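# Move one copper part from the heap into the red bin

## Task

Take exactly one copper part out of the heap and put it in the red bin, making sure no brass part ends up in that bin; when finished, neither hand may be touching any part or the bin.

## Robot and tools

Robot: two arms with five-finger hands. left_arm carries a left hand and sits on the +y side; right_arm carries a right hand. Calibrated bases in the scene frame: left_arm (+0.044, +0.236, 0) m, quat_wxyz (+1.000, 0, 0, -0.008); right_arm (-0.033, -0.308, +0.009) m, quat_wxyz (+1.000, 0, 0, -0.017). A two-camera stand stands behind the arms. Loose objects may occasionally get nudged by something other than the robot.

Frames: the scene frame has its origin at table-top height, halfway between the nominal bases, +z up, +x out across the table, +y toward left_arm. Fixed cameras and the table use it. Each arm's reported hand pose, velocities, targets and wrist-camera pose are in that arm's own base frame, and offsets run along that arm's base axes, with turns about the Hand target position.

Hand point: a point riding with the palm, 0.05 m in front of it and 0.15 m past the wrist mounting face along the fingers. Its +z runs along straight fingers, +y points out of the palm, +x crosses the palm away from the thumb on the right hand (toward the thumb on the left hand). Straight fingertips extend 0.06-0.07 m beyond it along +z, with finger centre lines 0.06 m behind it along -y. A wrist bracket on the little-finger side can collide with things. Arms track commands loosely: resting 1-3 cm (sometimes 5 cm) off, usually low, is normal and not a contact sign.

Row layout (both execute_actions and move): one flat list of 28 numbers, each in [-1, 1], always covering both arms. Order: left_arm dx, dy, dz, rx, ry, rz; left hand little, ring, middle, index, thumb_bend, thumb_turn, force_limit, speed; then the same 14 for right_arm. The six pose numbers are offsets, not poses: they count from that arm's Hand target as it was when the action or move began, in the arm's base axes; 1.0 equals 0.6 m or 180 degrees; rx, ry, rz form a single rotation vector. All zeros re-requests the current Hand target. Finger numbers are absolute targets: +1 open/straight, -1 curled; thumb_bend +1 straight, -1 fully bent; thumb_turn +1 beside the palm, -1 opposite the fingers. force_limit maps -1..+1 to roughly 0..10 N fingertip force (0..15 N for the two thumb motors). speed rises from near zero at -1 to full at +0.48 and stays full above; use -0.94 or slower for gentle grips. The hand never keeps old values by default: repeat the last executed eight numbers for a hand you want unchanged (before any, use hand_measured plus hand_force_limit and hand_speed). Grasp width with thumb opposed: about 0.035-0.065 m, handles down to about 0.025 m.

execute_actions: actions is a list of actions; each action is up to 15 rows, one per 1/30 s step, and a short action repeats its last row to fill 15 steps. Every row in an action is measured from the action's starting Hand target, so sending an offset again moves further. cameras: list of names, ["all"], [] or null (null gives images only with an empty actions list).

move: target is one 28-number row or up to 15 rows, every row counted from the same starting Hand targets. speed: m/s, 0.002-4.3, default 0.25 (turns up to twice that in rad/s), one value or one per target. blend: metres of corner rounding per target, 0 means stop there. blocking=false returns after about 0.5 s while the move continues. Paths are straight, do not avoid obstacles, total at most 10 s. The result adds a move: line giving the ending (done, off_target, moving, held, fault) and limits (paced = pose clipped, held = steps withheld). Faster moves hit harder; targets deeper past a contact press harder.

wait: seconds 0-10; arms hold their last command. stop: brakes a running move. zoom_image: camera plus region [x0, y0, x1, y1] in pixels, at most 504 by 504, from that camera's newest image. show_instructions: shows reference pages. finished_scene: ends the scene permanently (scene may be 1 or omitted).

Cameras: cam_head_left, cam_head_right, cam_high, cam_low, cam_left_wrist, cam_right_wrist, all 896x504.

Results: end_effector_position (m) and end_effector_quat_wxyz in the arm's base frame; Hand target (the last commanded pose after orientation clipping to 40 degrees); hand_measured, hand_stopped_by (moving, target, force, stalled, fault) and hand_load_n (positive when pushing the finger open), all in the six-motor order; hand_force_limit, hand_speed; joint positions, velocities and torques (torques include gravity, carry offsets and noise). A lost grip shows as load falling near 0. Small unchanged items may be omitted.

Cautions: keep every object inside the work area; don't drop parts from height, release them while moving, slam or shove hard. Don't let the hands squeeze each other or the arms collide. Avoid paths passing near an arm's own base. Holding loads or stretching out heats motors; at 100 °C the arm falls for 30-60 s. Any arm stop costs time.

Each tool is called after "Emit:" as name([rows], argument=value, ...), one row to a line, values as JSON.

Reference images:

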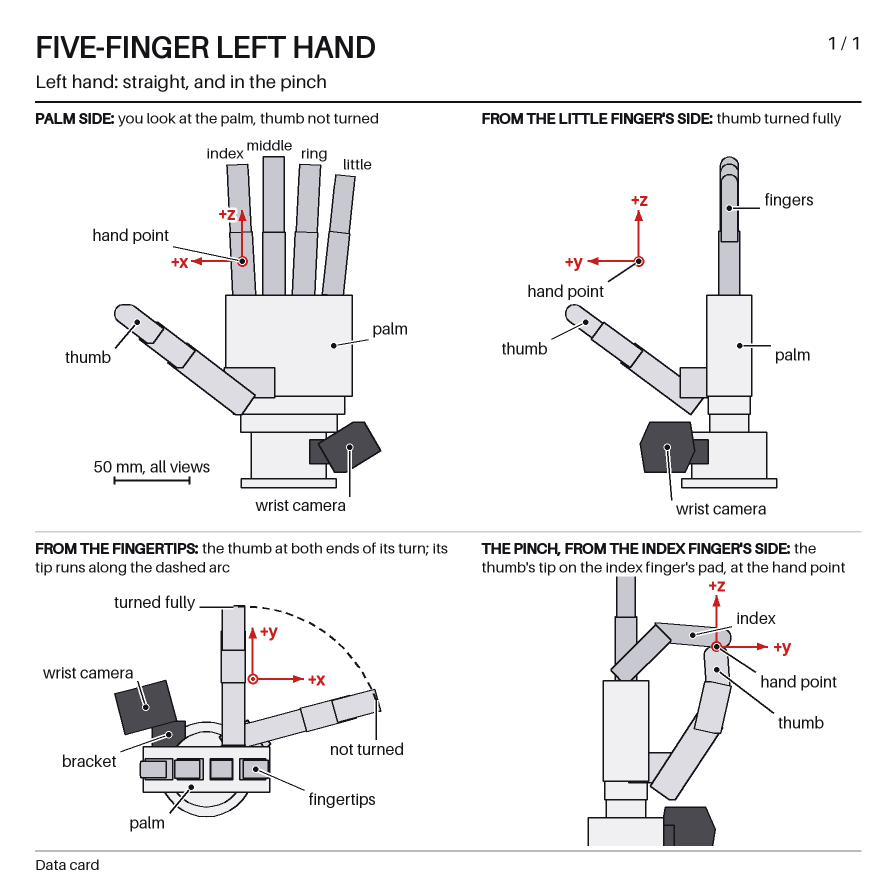

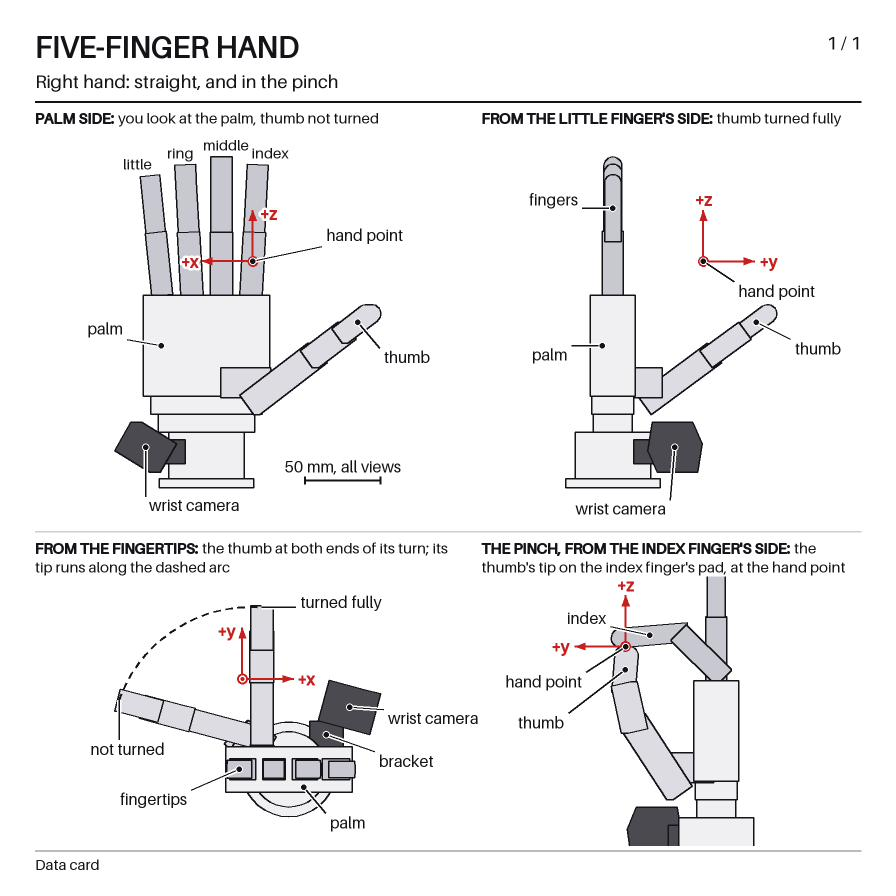

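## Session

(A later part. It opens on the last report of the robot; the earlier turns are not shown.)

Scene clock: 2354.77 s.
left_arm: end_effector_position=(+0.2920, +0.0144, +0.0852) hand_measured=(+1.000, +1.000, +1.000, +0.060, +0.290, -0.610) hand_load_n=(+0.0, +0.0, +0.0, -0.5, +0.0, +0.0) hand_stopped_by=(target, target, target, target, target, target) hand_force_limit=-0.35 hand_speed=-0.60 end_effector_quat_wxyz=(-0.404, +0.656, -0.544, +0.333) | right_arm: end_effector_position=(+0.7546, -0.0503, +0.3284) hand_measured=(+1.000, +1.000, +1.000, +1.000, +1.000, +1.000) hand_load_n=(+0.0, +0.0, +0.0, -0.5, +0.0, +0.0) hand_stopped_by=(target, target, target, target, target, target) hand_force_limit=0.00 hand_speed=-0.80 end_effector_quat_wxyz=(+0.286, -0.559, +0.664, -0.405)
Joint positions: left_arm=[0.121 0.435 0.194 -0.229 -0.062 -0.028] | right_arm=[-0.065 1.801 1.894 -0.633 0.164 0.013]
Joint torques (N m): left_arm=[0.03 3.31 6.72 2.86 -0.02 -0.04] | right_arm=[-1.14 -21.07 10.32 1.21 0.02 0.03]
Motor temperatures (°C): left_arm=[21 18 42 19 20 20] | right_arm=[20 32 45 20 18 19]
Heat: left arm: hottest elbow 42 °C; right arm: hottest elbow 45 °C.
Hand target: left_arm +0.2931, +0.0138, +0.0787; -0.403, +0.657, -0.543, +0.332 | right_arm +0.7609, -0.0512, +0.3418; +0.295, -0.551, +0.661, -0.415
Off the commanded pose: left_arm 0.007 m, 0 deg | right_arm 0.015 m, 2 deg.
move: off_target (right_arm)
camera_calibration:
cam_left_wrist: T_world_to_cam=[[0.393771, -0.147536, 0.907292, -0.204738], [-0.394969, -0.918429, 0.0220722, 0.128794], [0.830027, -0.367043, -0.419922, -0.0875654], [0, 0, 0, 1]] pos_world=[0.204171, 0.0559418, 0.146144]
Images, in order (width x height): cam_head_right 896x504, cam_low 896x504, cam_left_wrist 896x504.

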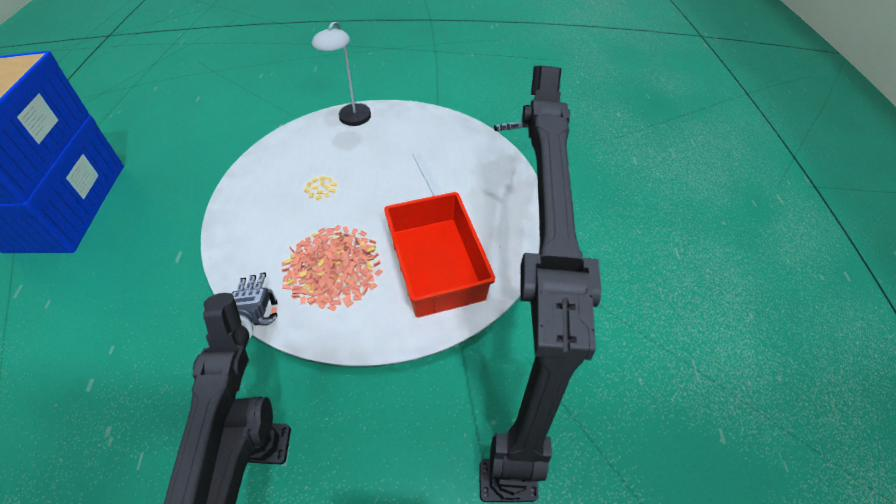

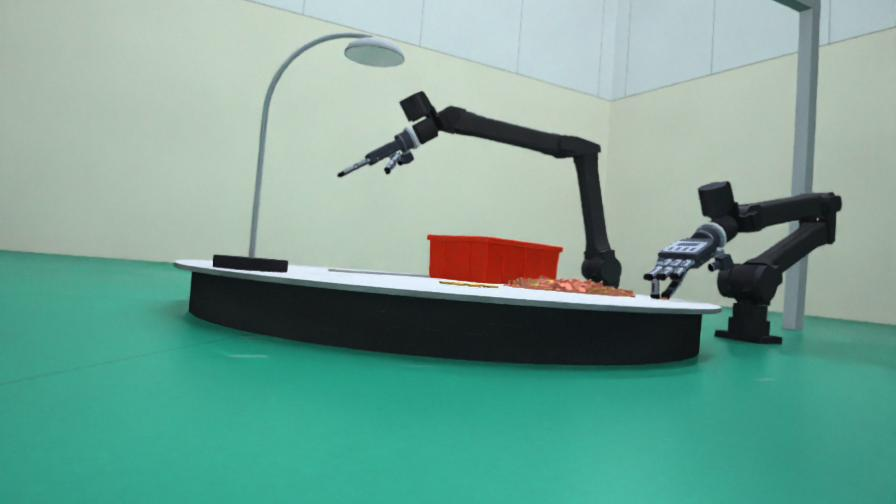

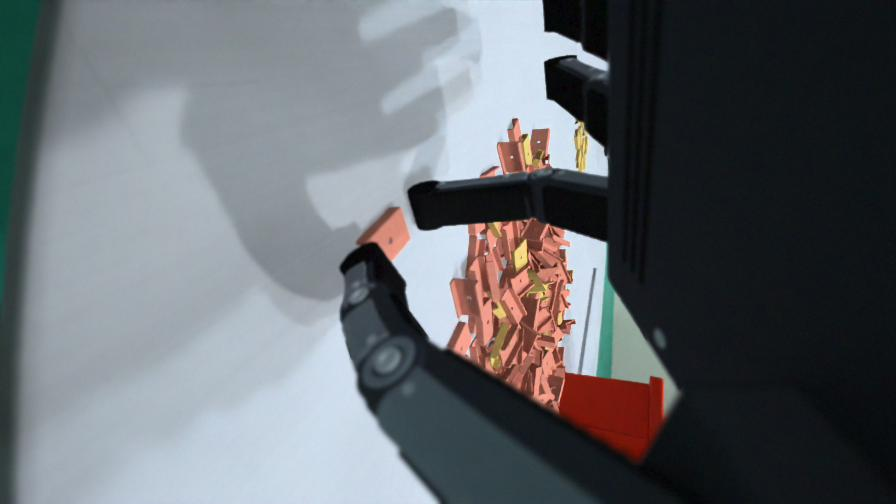

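Emit:
move(target=[0,0,-0.004,0,0,0,1,1,1,-0.2,0.29,-0.61,-0.5,-0.9,0,0,0,0,0,0,1,1,1,1,1,1,0,-0.8], speed=0.03, cameras=["cam_head_right","cam_low","cam_left_wrist"])

Emit:
zoom_image(camera="cam_left_wrist", region=[330, 150, 470, 290])

Emit:
zoom_image(camera="cam_low", region=[640, 275, 680, 305])

Emit:
zoom_image(camera="cam_head_right", region=[250, 285, 300, 325])

Scene clock: 2416.57 s.
left_arm: end_effector_position=(+0.2925, +0.0144, +0.0849) hand_measured=(+1.000, +1.000, +1.000, -0.058, +0.290, -0.610) hand_load_n=(+0.0, +0.0, +0.0, +2.5, +1.5, -0.5) hand_stopped_by=(target, target, target, force, target, target) hand_force_limit=-0.50 hand_speed=-0.90 end_effector_quat_wxyz=(-0.405, +0.656, -0.542, +0.334) | right_arm: end_effector_position=(+0.7546, -0.0503, +0.3284) hand_measured=(+1.000, +1.000, +1.000, +1.000, +1.000, +1.000) hand_load_n=(+0.0, +0.0, +0.0, +0.0, +0.0, +0.0) hand_stopped_by=(target, target, target, target, target, target) hand_force_limit=0.00 hand_speed=-0.80 end_effector_quat_wxyz=(+0.286, -0.559, +0.664, -0.405)
Joint positions: left_arm=[0.121 0.435 0.19 -0.221 -0.062 -0.03] | right_arm=[-0.065 1.801 1.894 -0.633 0.164 0.013]
Joint torques (N m): left_arm=[0.03 3.43 6.52 2.88 -0.02 -0.03] | right_arm=[-1.2 -21.07 10.35 1.22 0.01 0.03]
Heat: left arm: hottest elbow 38 °C; right arm: hottest elbow 45 °C.
Hand target: left_arm +0.2930, +0.0138, +0.0761; -0.403, +0.657, -0.543, +0.332 | right_arm +0.7609, -0.0512, +0.3418; +0.295, -0.551, +0.661, -0.415
Off the commanded pose: left_arm 0.009 m, 0 deg | right_arm 0.015 m, 2 deg.
move: off_target (right_arm)
camera_calibration:
cam_left_wrist: T_world_to_cam=[[0.389793, -0.146437, 0.909185, -0.203619], [-0.394431, -0.918683, 0.0211363, 0.128837], [0.832157, -0.366849, -0.415856, -0.0891374], [0, 0, 0, 1]] pos_world=[0.204363, 0.0558424, 0.145336]
Images, in order (width x height): cam_head_right 896x504, cam_low 896x504, cam_left_wrist 896x504.

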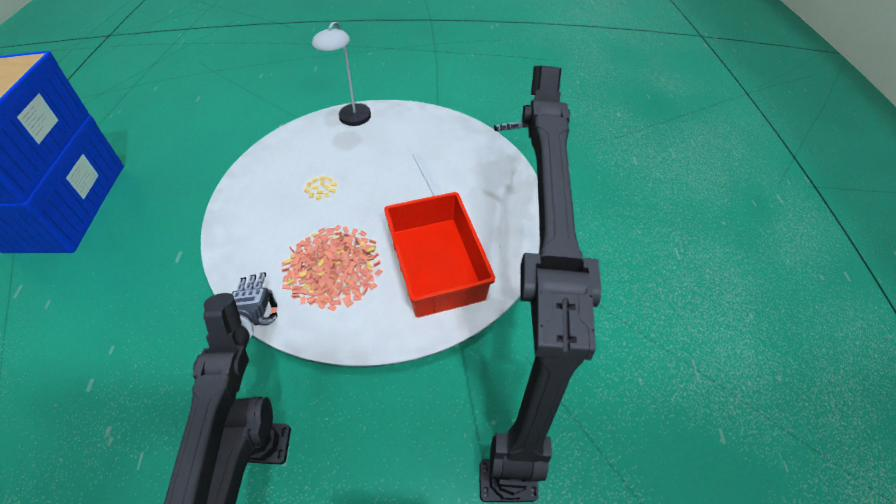

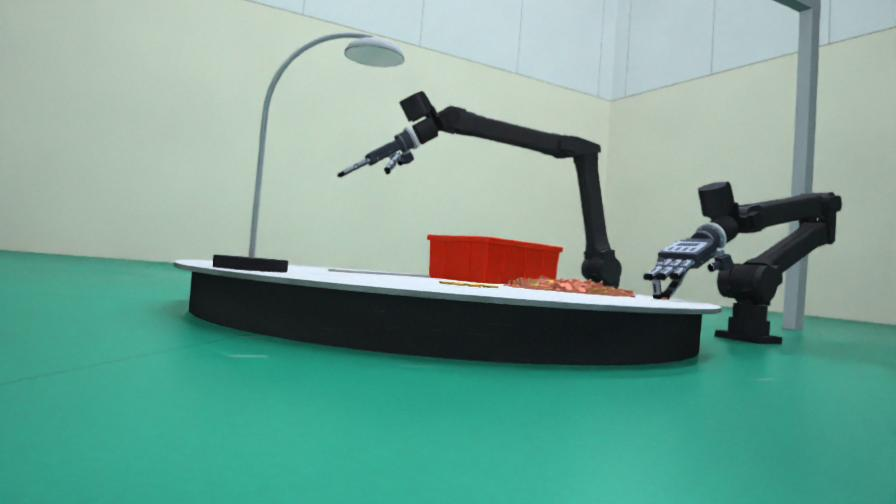

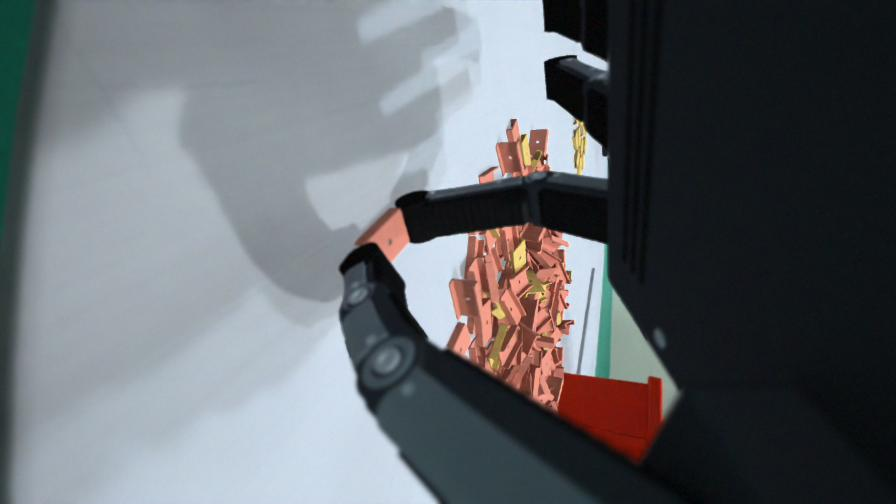

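Scaled by 3.600 from the camera's 896x504 image, which has a finer 1280x720 frame.

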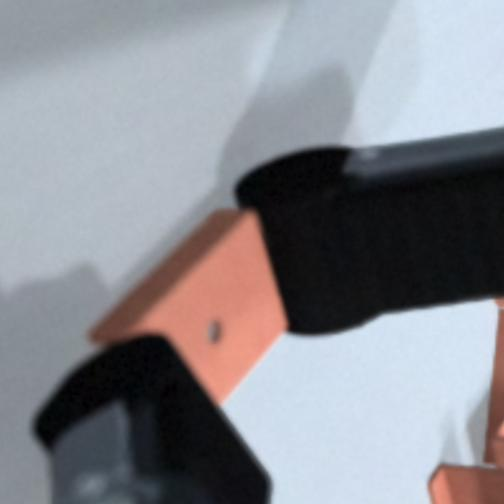

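Scaled by 12.600 from the camera's 896x504 image, which has a finer 1280x720 frame.

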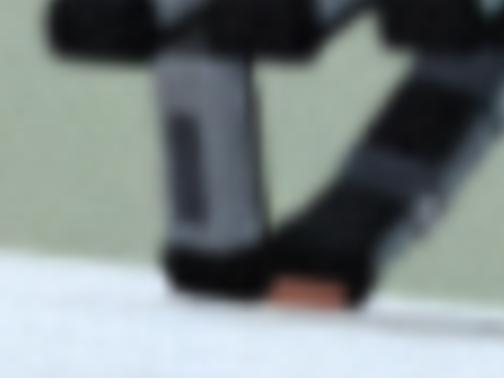

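Scaled by 10.080 from the camera's 896x504 image, which has a finer 1280x720 frame.

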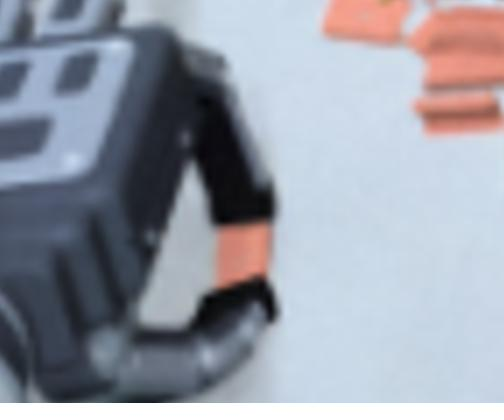

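Emit:
move([
  [0,0,-0.01,0,0,0,1,1,1,-0.2,0.29,-0.61,-0.5,-0.9,0,0,0,0,0,0,1,1,1,1,1,1,0,-0.8],
  [0,0,-0.01,0,0,0,1,1,1,-0.25,0.29,-0.61,-0.3,-0.9,0,0,0,0,0,0,1,1,1,1,1,1,0,-0.8],
], speed=0.03)

Scene clock: 2443.10 s.
left_arm: end_effector_position=(+0.2949, +0.0146, +0.0848) hand_measured=(+1.000, +1.000, +1.000, -0.066, +0.290, -0.610) hand_load_n=(-0.5, +0.0, +0.0, +3.5, +2.0, -0.5) hand_stopped_by=(target, target, target, force, target, target) hand_force_limit=-0.30 hand_speed=-0.90 end_effector_quat_wxyz=(-0.410, +0.653, -0.539, +0.339) | right_arm: end_effector_position=(+0.7546, -0.0503, +0.3284) hand_measured=(+1.000, +1.000, +1.000, +1.000, +1.000, +1.000) hand_load_n=(+0.0, +0.0, +0.0, +0.0, +0.0, +0.0) hand_stopped_by=(target, target, target, target, target, target) hand_force_limit=0.00 hand_speed=-0.80 end_effector_quat_wxyz=(+0.286, -0.559, +0.664, -0.405)
Joint positions: left_arm=[0.121 0.439 0.181 -0.192 -0.062 -0.032] | right_arm=[-0.065 1.801 1.894 -0.633 0.164 0.013]
Joint torques (N m): left_arm=[0.03 3.84 6.13 2.67 -0.01 -0.01] | right_arm=[-1.14 -21.07 10.33 1.22 0.01 0.03]
Heat: left arm: hottest elbow 38 °C; right arm: hottest elbow 45 °C.
Hand target: left_arm +0.2930, +0.0138, +0.0702; -0.403, +0.657, -0.543, +0.332 | right_arm +0.7609, -0.0512, +0.3418; +0.295, -0.551, +0.661, -0.415
Off the commanded pose: left_arm 0.015 m, 1 deg | right_arm 0.015 m, 2 deg.
move: off_target (left_arm, right_arm); target 2's new numbers were sent with left_arm's hand 0.015 m and 1 deg from that target

Emit:
move([
  [0.015,0,0.08,0.003,-0.012,0,1,1,1,-0.25,0.29,-0.61,-0.3,-0.9,0,0,0,0,0,0,1,1,1,1,1,1,0,-0.8],
  [0.033,0,0.12,0.0034,-0.0143,0,1,1,1,-0.25,0.29,-0.61,-0.3,-0.9,0,0,0,0,0,0,1,1,1,1,1,1,0,-0.8],
], speed=0.04, blend=0.02, cameras=["cam_head_right","cam_low","cam_left_wrist"])

Emit:
zoom_image(camera="cam_left_wrist", region=[230, 150, 470, 290])

Emit:
zoom_image(camera="cam_low", region=[640, 265, 690, 303])

Scene clock: 2459.60 s.
left_arm: end_effector_position=(+0.2984, +0.0132, +0.1075) hand_measured=(+1.000, +1.000, +1.000, -0.066, +0.290, -0.610) hand_load_n=(+0.0, +0.0, +0.0, +3.5, +3.0, -0.5) hand_stopped_by=(target, target, target, force, target, target) hand_force_limit=-0.30 hand_speed=-0.90 end_effector_quat_wxyz=(-0.404, +0.657, -0.544, +0.331) | right_arm: end_effector_position=(+0.7546, -0.0503, +0.3284) hand_measured=(+1.000, +1.000, +1.000, +1.000, +1.000, +1.000) hand_load_n=(+0.0, +0.0, +0.0, +0.0, +0.0, -0.5) hand_stopped_by=(target, target, target, target, target, target) hand_force_limit=0.00 hand_speed=-0.80 end_effector_quat_wxyz=(+0.286, -0.559, +0.664, -0.405)
Joint positions: left_arm=[0.104 0.445 0.257 -0.284 -0.079 -0.035] | right_arm=[-0.065 1.801 1.894 -0.633 0.164 0.013]
Joint torques (N m): left_arm=[-0.26 2.67 12.52 1.61 -0.09 0] | right_arm=[-1.2 -21.07 10.32 1.22 0.02 0.03]
Motor temperatures (°C): left_arm=[21 18 37 19 19 20] | right_arm=[20 32 45 20 18 19]
Heat: left arm: hottest elbow 37 °C; right arm: hottest elbow 45 °C.
Hand target: left_arm +0.3128, +0.0138, +0.1423; -0.419, +0.648, -0.536, +0.344 | right_arm +0.7609, -0.0512, +0.3418; +0.295, -0.551, +0.661, -0.415
Off the commanded pose: left_arm 0.038 m, 3 deg | right_arm 0.015 m, 2 deg.
move: off_target (left_arm, right_arm); blend cut to 0.0132 m at target 1
camera_calibration:
cam_left_wrist: T_world_to_cam=[[0.39607, -0.14873, 0.906095, -0.228248], [-0.393629, -0.919025, 0.0212102, 0.129376], [0.829569, -0.365066, -0.422542, -0.0835897], [0, 0, 0, 1]] pos_world=[0.210672, 0.0544371, 0.16875]
Images, in order (width x height): cam_head_right 896x504, cam_low 896x504, cam_left_wrist 896x504.

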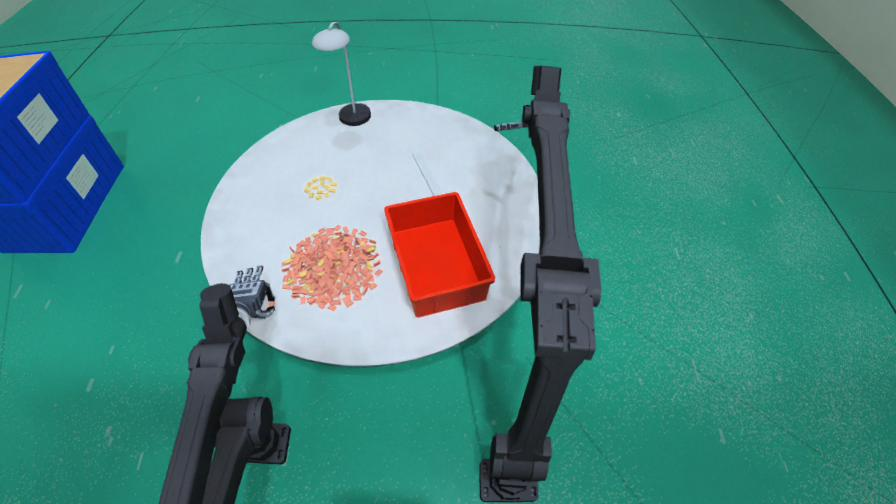

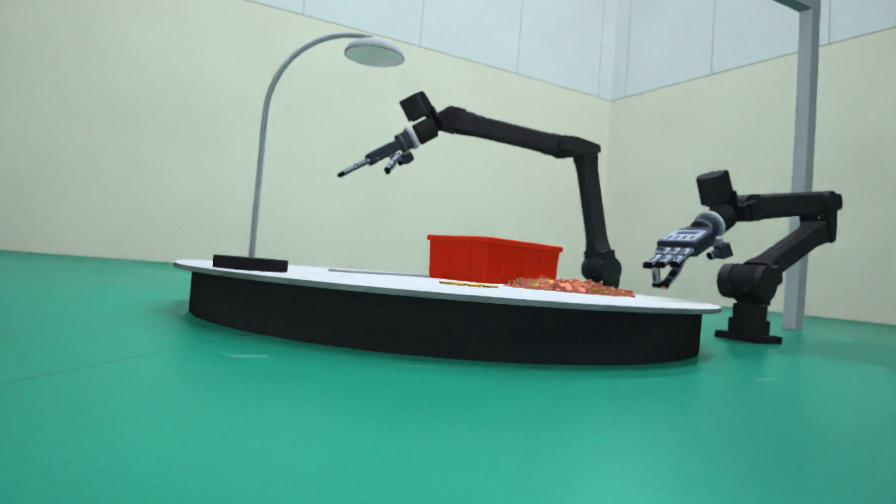

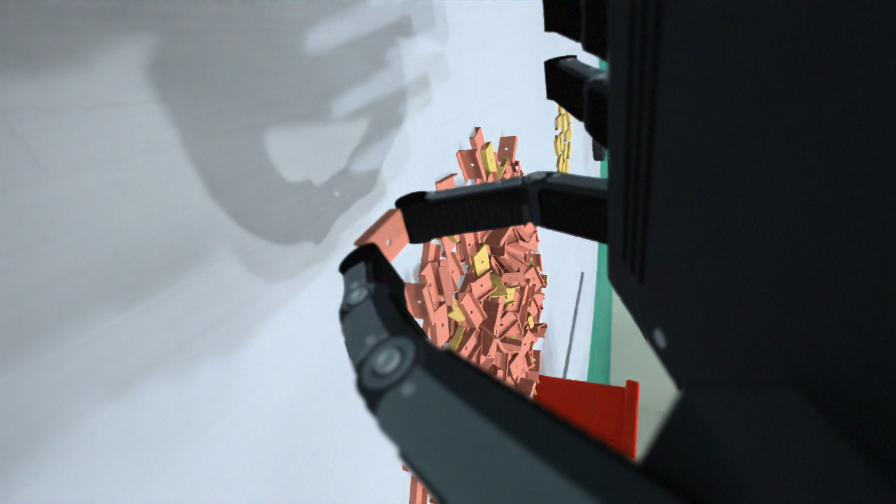

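Scaled by 2.100 from the camera's 896x504 image, which has a finer 1280x720 frame.

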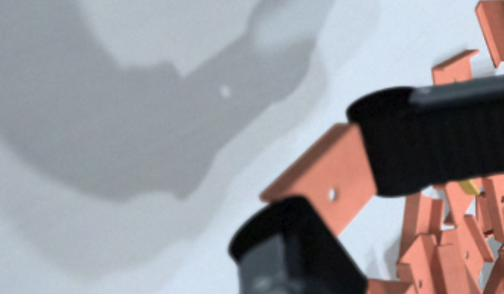

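Scaled by 10.080 from the camera's 896x504 image, which has a finer 1280x720 frame.

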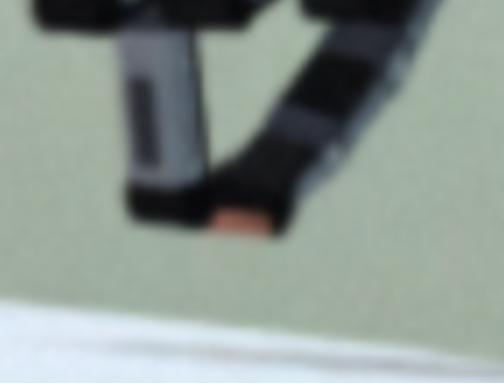

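Emit:
move(target=[0.0,0.0,0.2833,0,0,0,1,1,1,-0.25,0.29,-0.61,-0.3,-0.9,0,0,0,0,0,0,1,1,1,1,1,1,0,-0.8], speed=0.12, cameras=["cam_head_right","cam_low","cam_left_wrist"])

Scene clock: 2554.67 s.
left_arm: end_effector_position=(+0.3072, +0.0141, +0.2783) hand_measured=(+1.000, +1.000, +1.000, -0.066, +0.290, -0.610) hand_load_n=(+0.0, +0.0, -0.5, +3.5, +3.0, -0.5) hand_stopped_by=(target, target, target, force, target, target) hand_force_limit=-0.30 hand_speed=-0.90 end_effector_quat_wxyz=(-0.404, +0.657, -0.544, +0.331) | right_arm: end_effector_position=(+0.7546, -0.0503, +0.3284) hand_measured=(+1.000, +1.000, +1.000, +1.000, +1.000, +1.000) hand_load_n=(+0.0, +0.0, +0.0, +0.0, +0.0, +0.0) hand_stopped_by=(target, target, target, target, target, target) hand_force_limit=0.00 hand_speed=-0.80 end_effector_quat_wxyz=(+0.286, -0.559, +0.664, -0.405)
Joint positions: left_arm=[0.104 0.495 0.717 -0.695 -0.079 -0.035] | right_arm=[-0.065 1.801 1.894 -0.633 0.164 0.013]
Joint torques (N m): left_arm=[-0.15 2.26 12.3 1.61 -0.08 0] | right_arm=[-1.14 -21.07 10.35 1.24 0.02 0.03]
Motor temperatures (°C): left_arm=[21 18 48 19 19 20] | right_arm=[20 32 45 20 18 19]
Heat: left arm: hottest elbow 48 °C; right arm: hottest elbow 45 °C.
Hand target: left_arm +0.3129, +0.0138, +0.3122; -0.419, +0.648, -0.536, +0.344 | right_arm +0.7609, -0.0512, +0.3418; +0.295, -0.551, +0.661, -0.415
Off the commanded pose: left_arm 0.034 m, 3 deg | right_arm 0.015 m, 2 deg.
move: off_target (left_arm, right_arm)
camera_calibration:
cam_left_wrist: T_world_to_cam=[[0.396707, -0.148592, 0.905839, -0.386407], [-0.393552, -0.919049, 0.021595, 0.129991], [0.829301, -0.365062, -0.423072, -0.0181168], [0, 0, 0, 1]] pos_world=[0.219473, 0.0554372, 0.339551]
Images, in order (width x height): cam_head_right 896x504, cam_low 896x504, cam_left_wrist 896x504.

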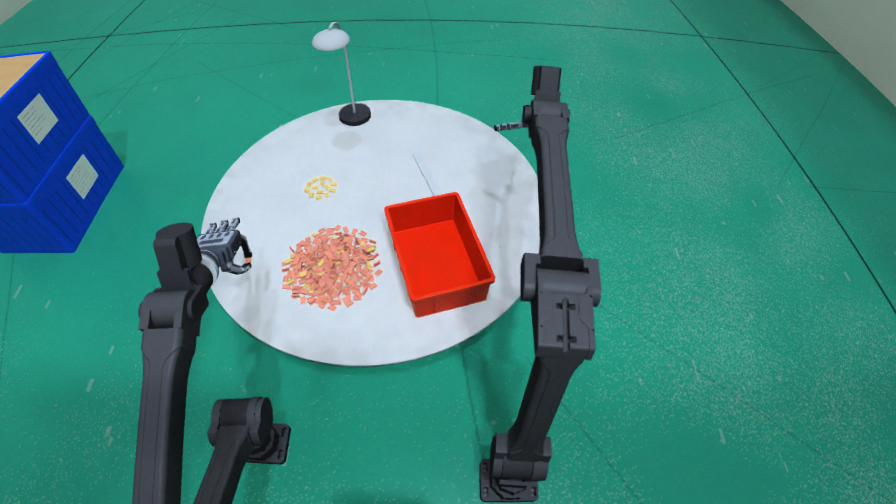

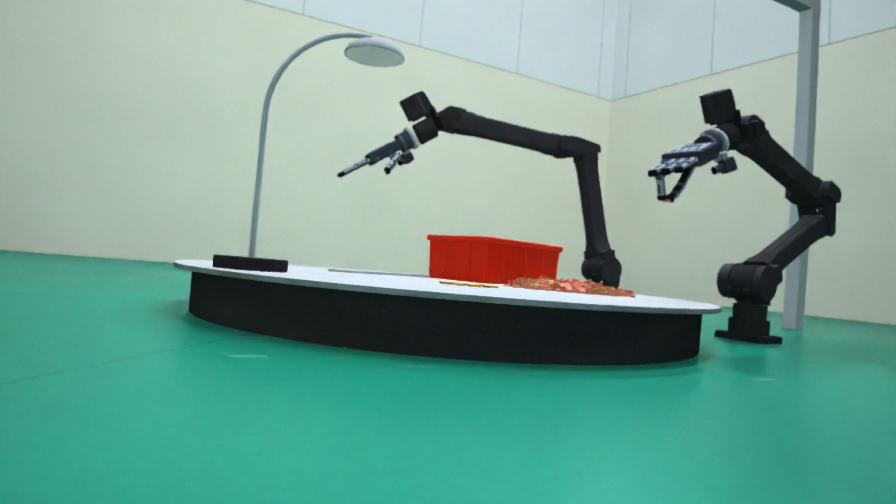

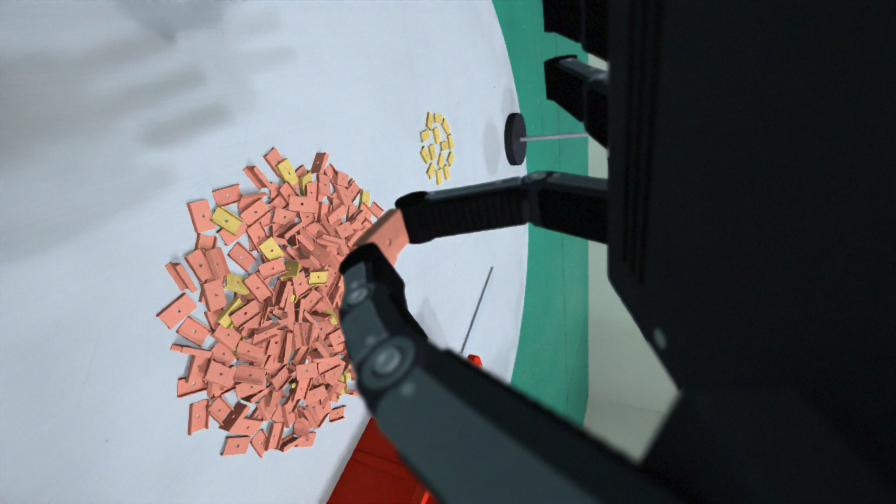

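Emit:
move([
  [0.12,-0.45,0.013,0.0031,0.0888,-0.1027,1,1,1,-0.25,0.29,-0.61,-0.3,-0.9,0,0,0,0,0,0,1,1,1,1,1,1,0,-0.8],
  [0.1618,-0.623,0.013,0.0043,0.1233,-0.1427,1,1,1,-0.25,0.29,-0.61,-0.3,-0.9,0,0,0,0,0,0,1,1,1,1,1,1,0,-0.8],
], speed=0.14, blend=0.03, cameras=["all"])

Scene clock: 2569.03 s.
left_arm: end_effector_position=(+0.4016, -0.3489, +0.2898) hand_measured=(+1.000, +1.000, +1.000, -0.066, +0.290, -0.610) hand_load_n=(+0.0, +0.0, +0.0, +3.5, +3.0, -0.5) hand_stopped_by=(target, target, target, force, target, target) hand_force_limit=-0.30 hand_speed=-0.90 end_effector_quat_wxyz=(+0.224, -0.564, +0.748, -0.270) | right_arm: end_effector_position=(+0.7546, -0.0503, +0.3284) hand_measured=(+1.000, +1.000, +1.000, +1.000, +1.000, +1.000) hand_load_n=(+0.0, +0.0, +0.0, +0.0, +0.0, +0.0) hand_stopped_by=(target, target, target, target, target, target) hand_force_limit=0.00 hand_speed=-0.80 end_effector_quat_wxyz=(+0.286, -0.559, +0.664, -0.405)
Joint positions: left_arm=[-0.743 1.392 1.445 -0.975 -0.327 -0.354] | right_arm=[-0.065 1.801 1.894 -0.633 0.164 0.013]
Joint torques (N m): left_arm=[0.09 -8.53 12.11 1.18 0.03 -0.07] | right_arm=[-1.2 -21.13 10.33 1.22 0.01 0.03]
Heat: left arm: hottest elbow 48 °C; right arm: hottest elbow 45 °C.
Hand target: left_arm +0.4099, -0.3600, +0.3201; +0.227, -0.564, +0.738, -0.294 | right_arm +0.7609, -0.0512, +0.3418; +0.295, -0.551, +0.661, -0.415
Off the commanded pose: left_arm 0.033 m, 3 deg | right_arm 0.015 m, 2 deg.
move: off_target (left_arm, right_arm)
camera_calibration:
cam_left_wrist: T_world_to_cam=[[0.587224, -0.407255, 0.699508, -0.595168], [-0.7123, -0.670465, 0.207617, -0.00600848], [0.384443, -0.620177, -0.683801, -0.0588851], [0, 0, 0, 1]] pos_world=[0.367855, -0.282933, 0.377306]

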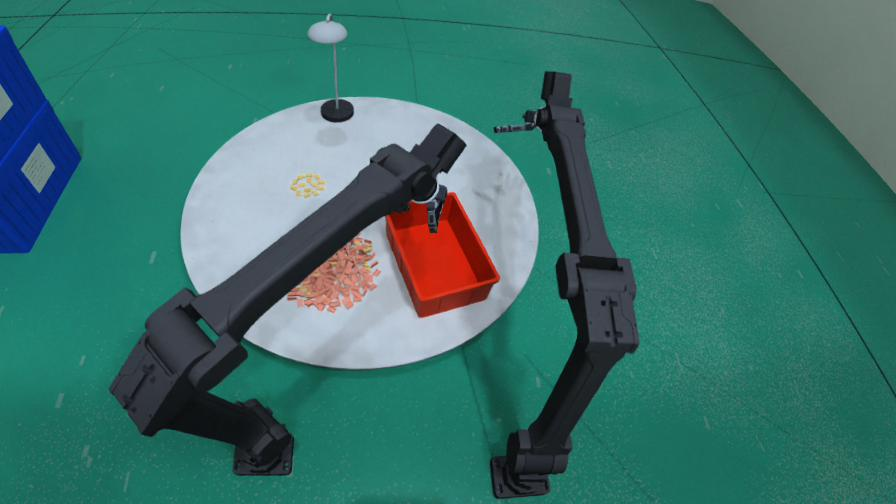

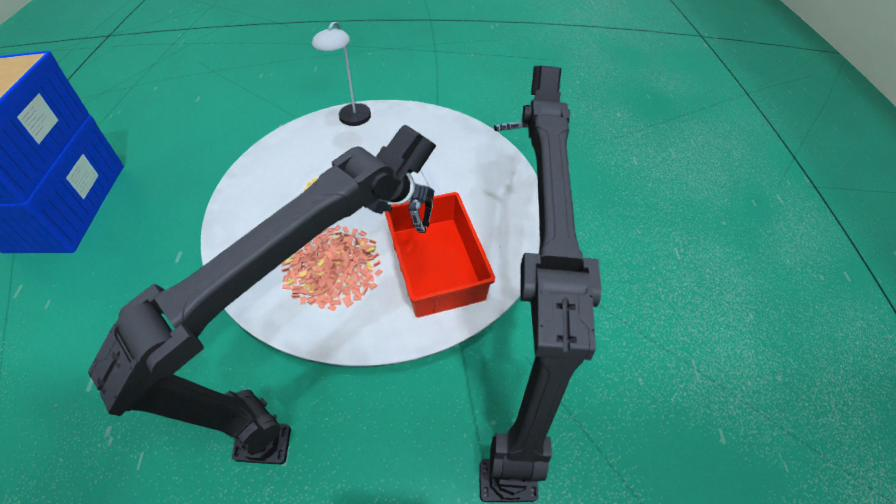

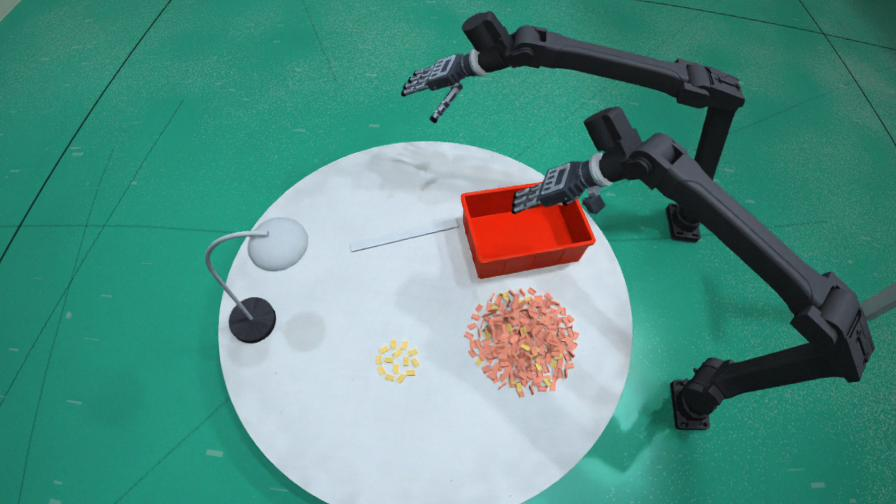

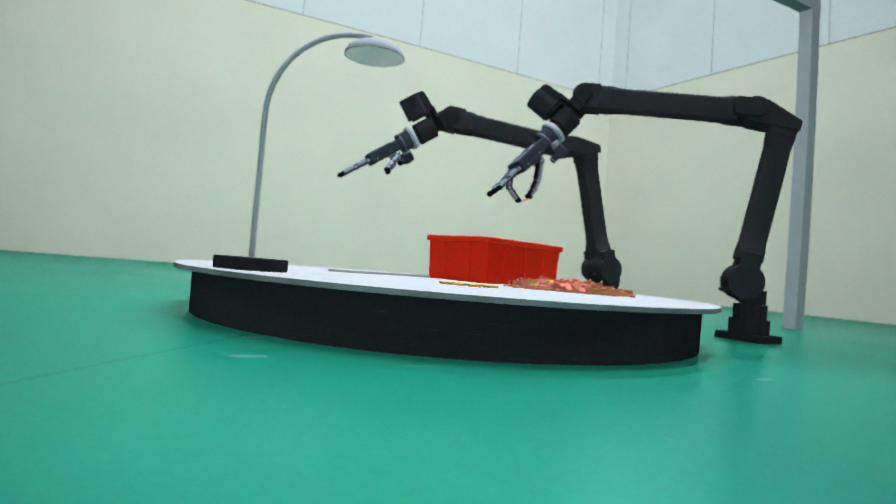

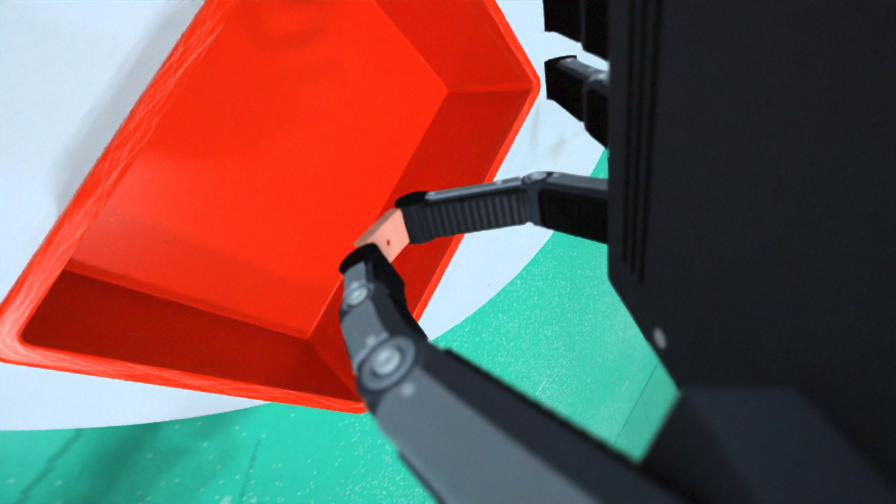

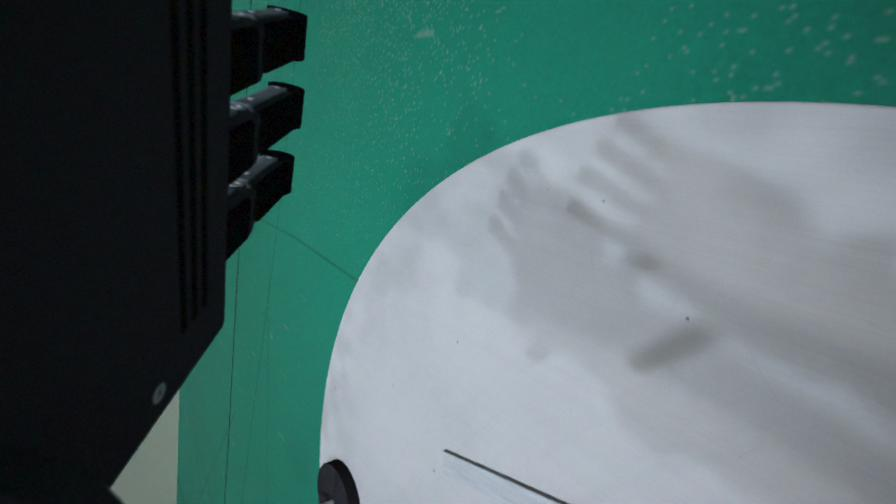

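Emit:
move(target=[0.0898,-0.0927,-0.0335,0,0,0.15,1,1,1,-0.25,0.29,-0.61,-0.3,-0.9,0,0,0,0,0,0,1,1,1,1,1,1,0,-0.8], speed=0.12, cameras=["cam_head_right","cam_high","cam_left_wrist"])

Scene clock: 2646.87 s.
left_arm: end_effector_position=(+0.4564, -0.4043, +0.2736) hand_measured=(+1.000, +1.000, +1.000, -0.066, +0.290, -0.610) hand_load_n=(+0.0, +0.0, +0.0, +3.5, +3.0, -0.5) hand_stopped_by=(target, target, target, force, target, target) hand_force_limit=-0.30 hand_speed=-0.90 end_effector_quat_wxyz=(-0.289, +0.719, -0.596, +0.210) | right_arm: end_effector_position=(+0.7546, -0.0503, +0.3284) hand_measured=(+1.000, +1.000, +1.000, +1.000, +1.000, +1.000) hand_load_n=(+0.5, +0.0, -0.5, +0.0, +0.0, +0.0) hand_stopped_by=(target, target, target, target, target, target) hand_force_limit=0.00 hand_speed=-0.80 end_effector_quat_wxyz=(+0.286, -0.559, +0.664, -0.405)
Joint positions: left_arm=[-0.823 1.688 1.764 -1.243 -0.626 -0.878] | right_arm=[-0.065 1.801 1.894 -0.633 0.164 0.013]
Joint torques (N m): left_arm=[-0.09 -11.99 11.66 0.83 -0.54 -0.08] | right_arm=[-1.2 -21.07 10.33 1.21 0.02 0.03]
Heat: left arm: hottest elbow 48 °C; right arm: hottest elbow 45 °C.
Hand target: left_arm +0.4638, -0.4156, +0.2997; -0.289, +0.720, -0.586, +0.233 | right_arm +0.7609, -0.0512, +0.3418; +0.295, -0.551, +0.661, -0.415
Off the commanded pose: left_arm 0.030 m, 3 deg | right_arm 0.015 m, 2 deg.
move: off_target (left_arm, right_arm)
camera_calibration:
cam_left_wrist: T_world_to_cam=[[0.700554, -0.106852, 0.705555, -0.570508], [-0.333649, -0.923043, 0.191495, -0.271224], [0.630795, -0.36956, -0.682292, -0.136944], [0, 0, 0, 1]] pos_world=[0.395561, -0.361921, 0.361027]
Images, in order (width x height): cam_head_right 896x504, cam_high 896x504, cam_left_wrist 896x504.

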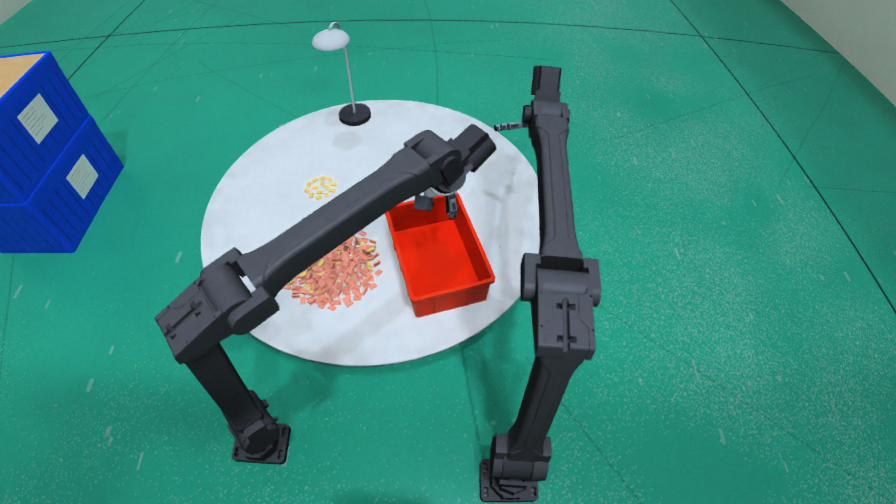

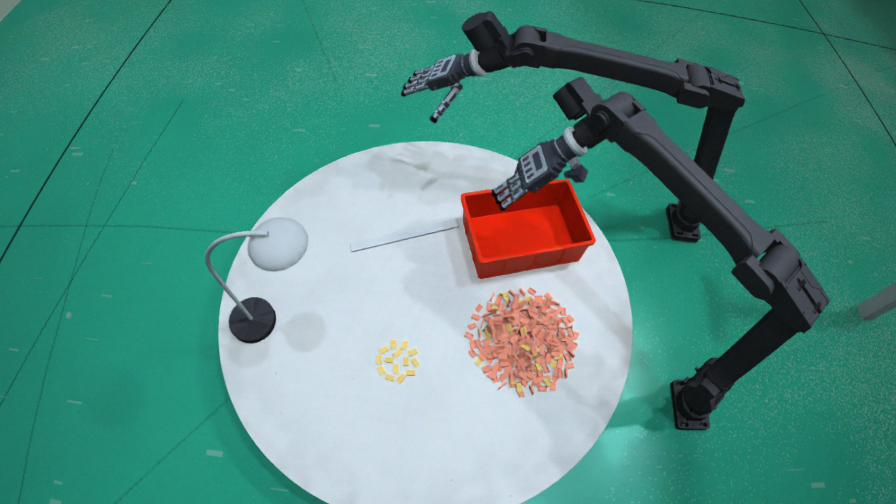

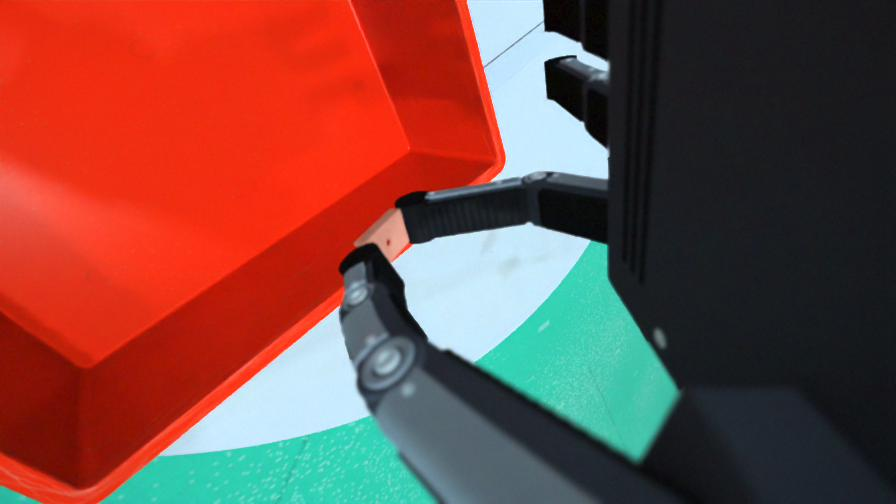

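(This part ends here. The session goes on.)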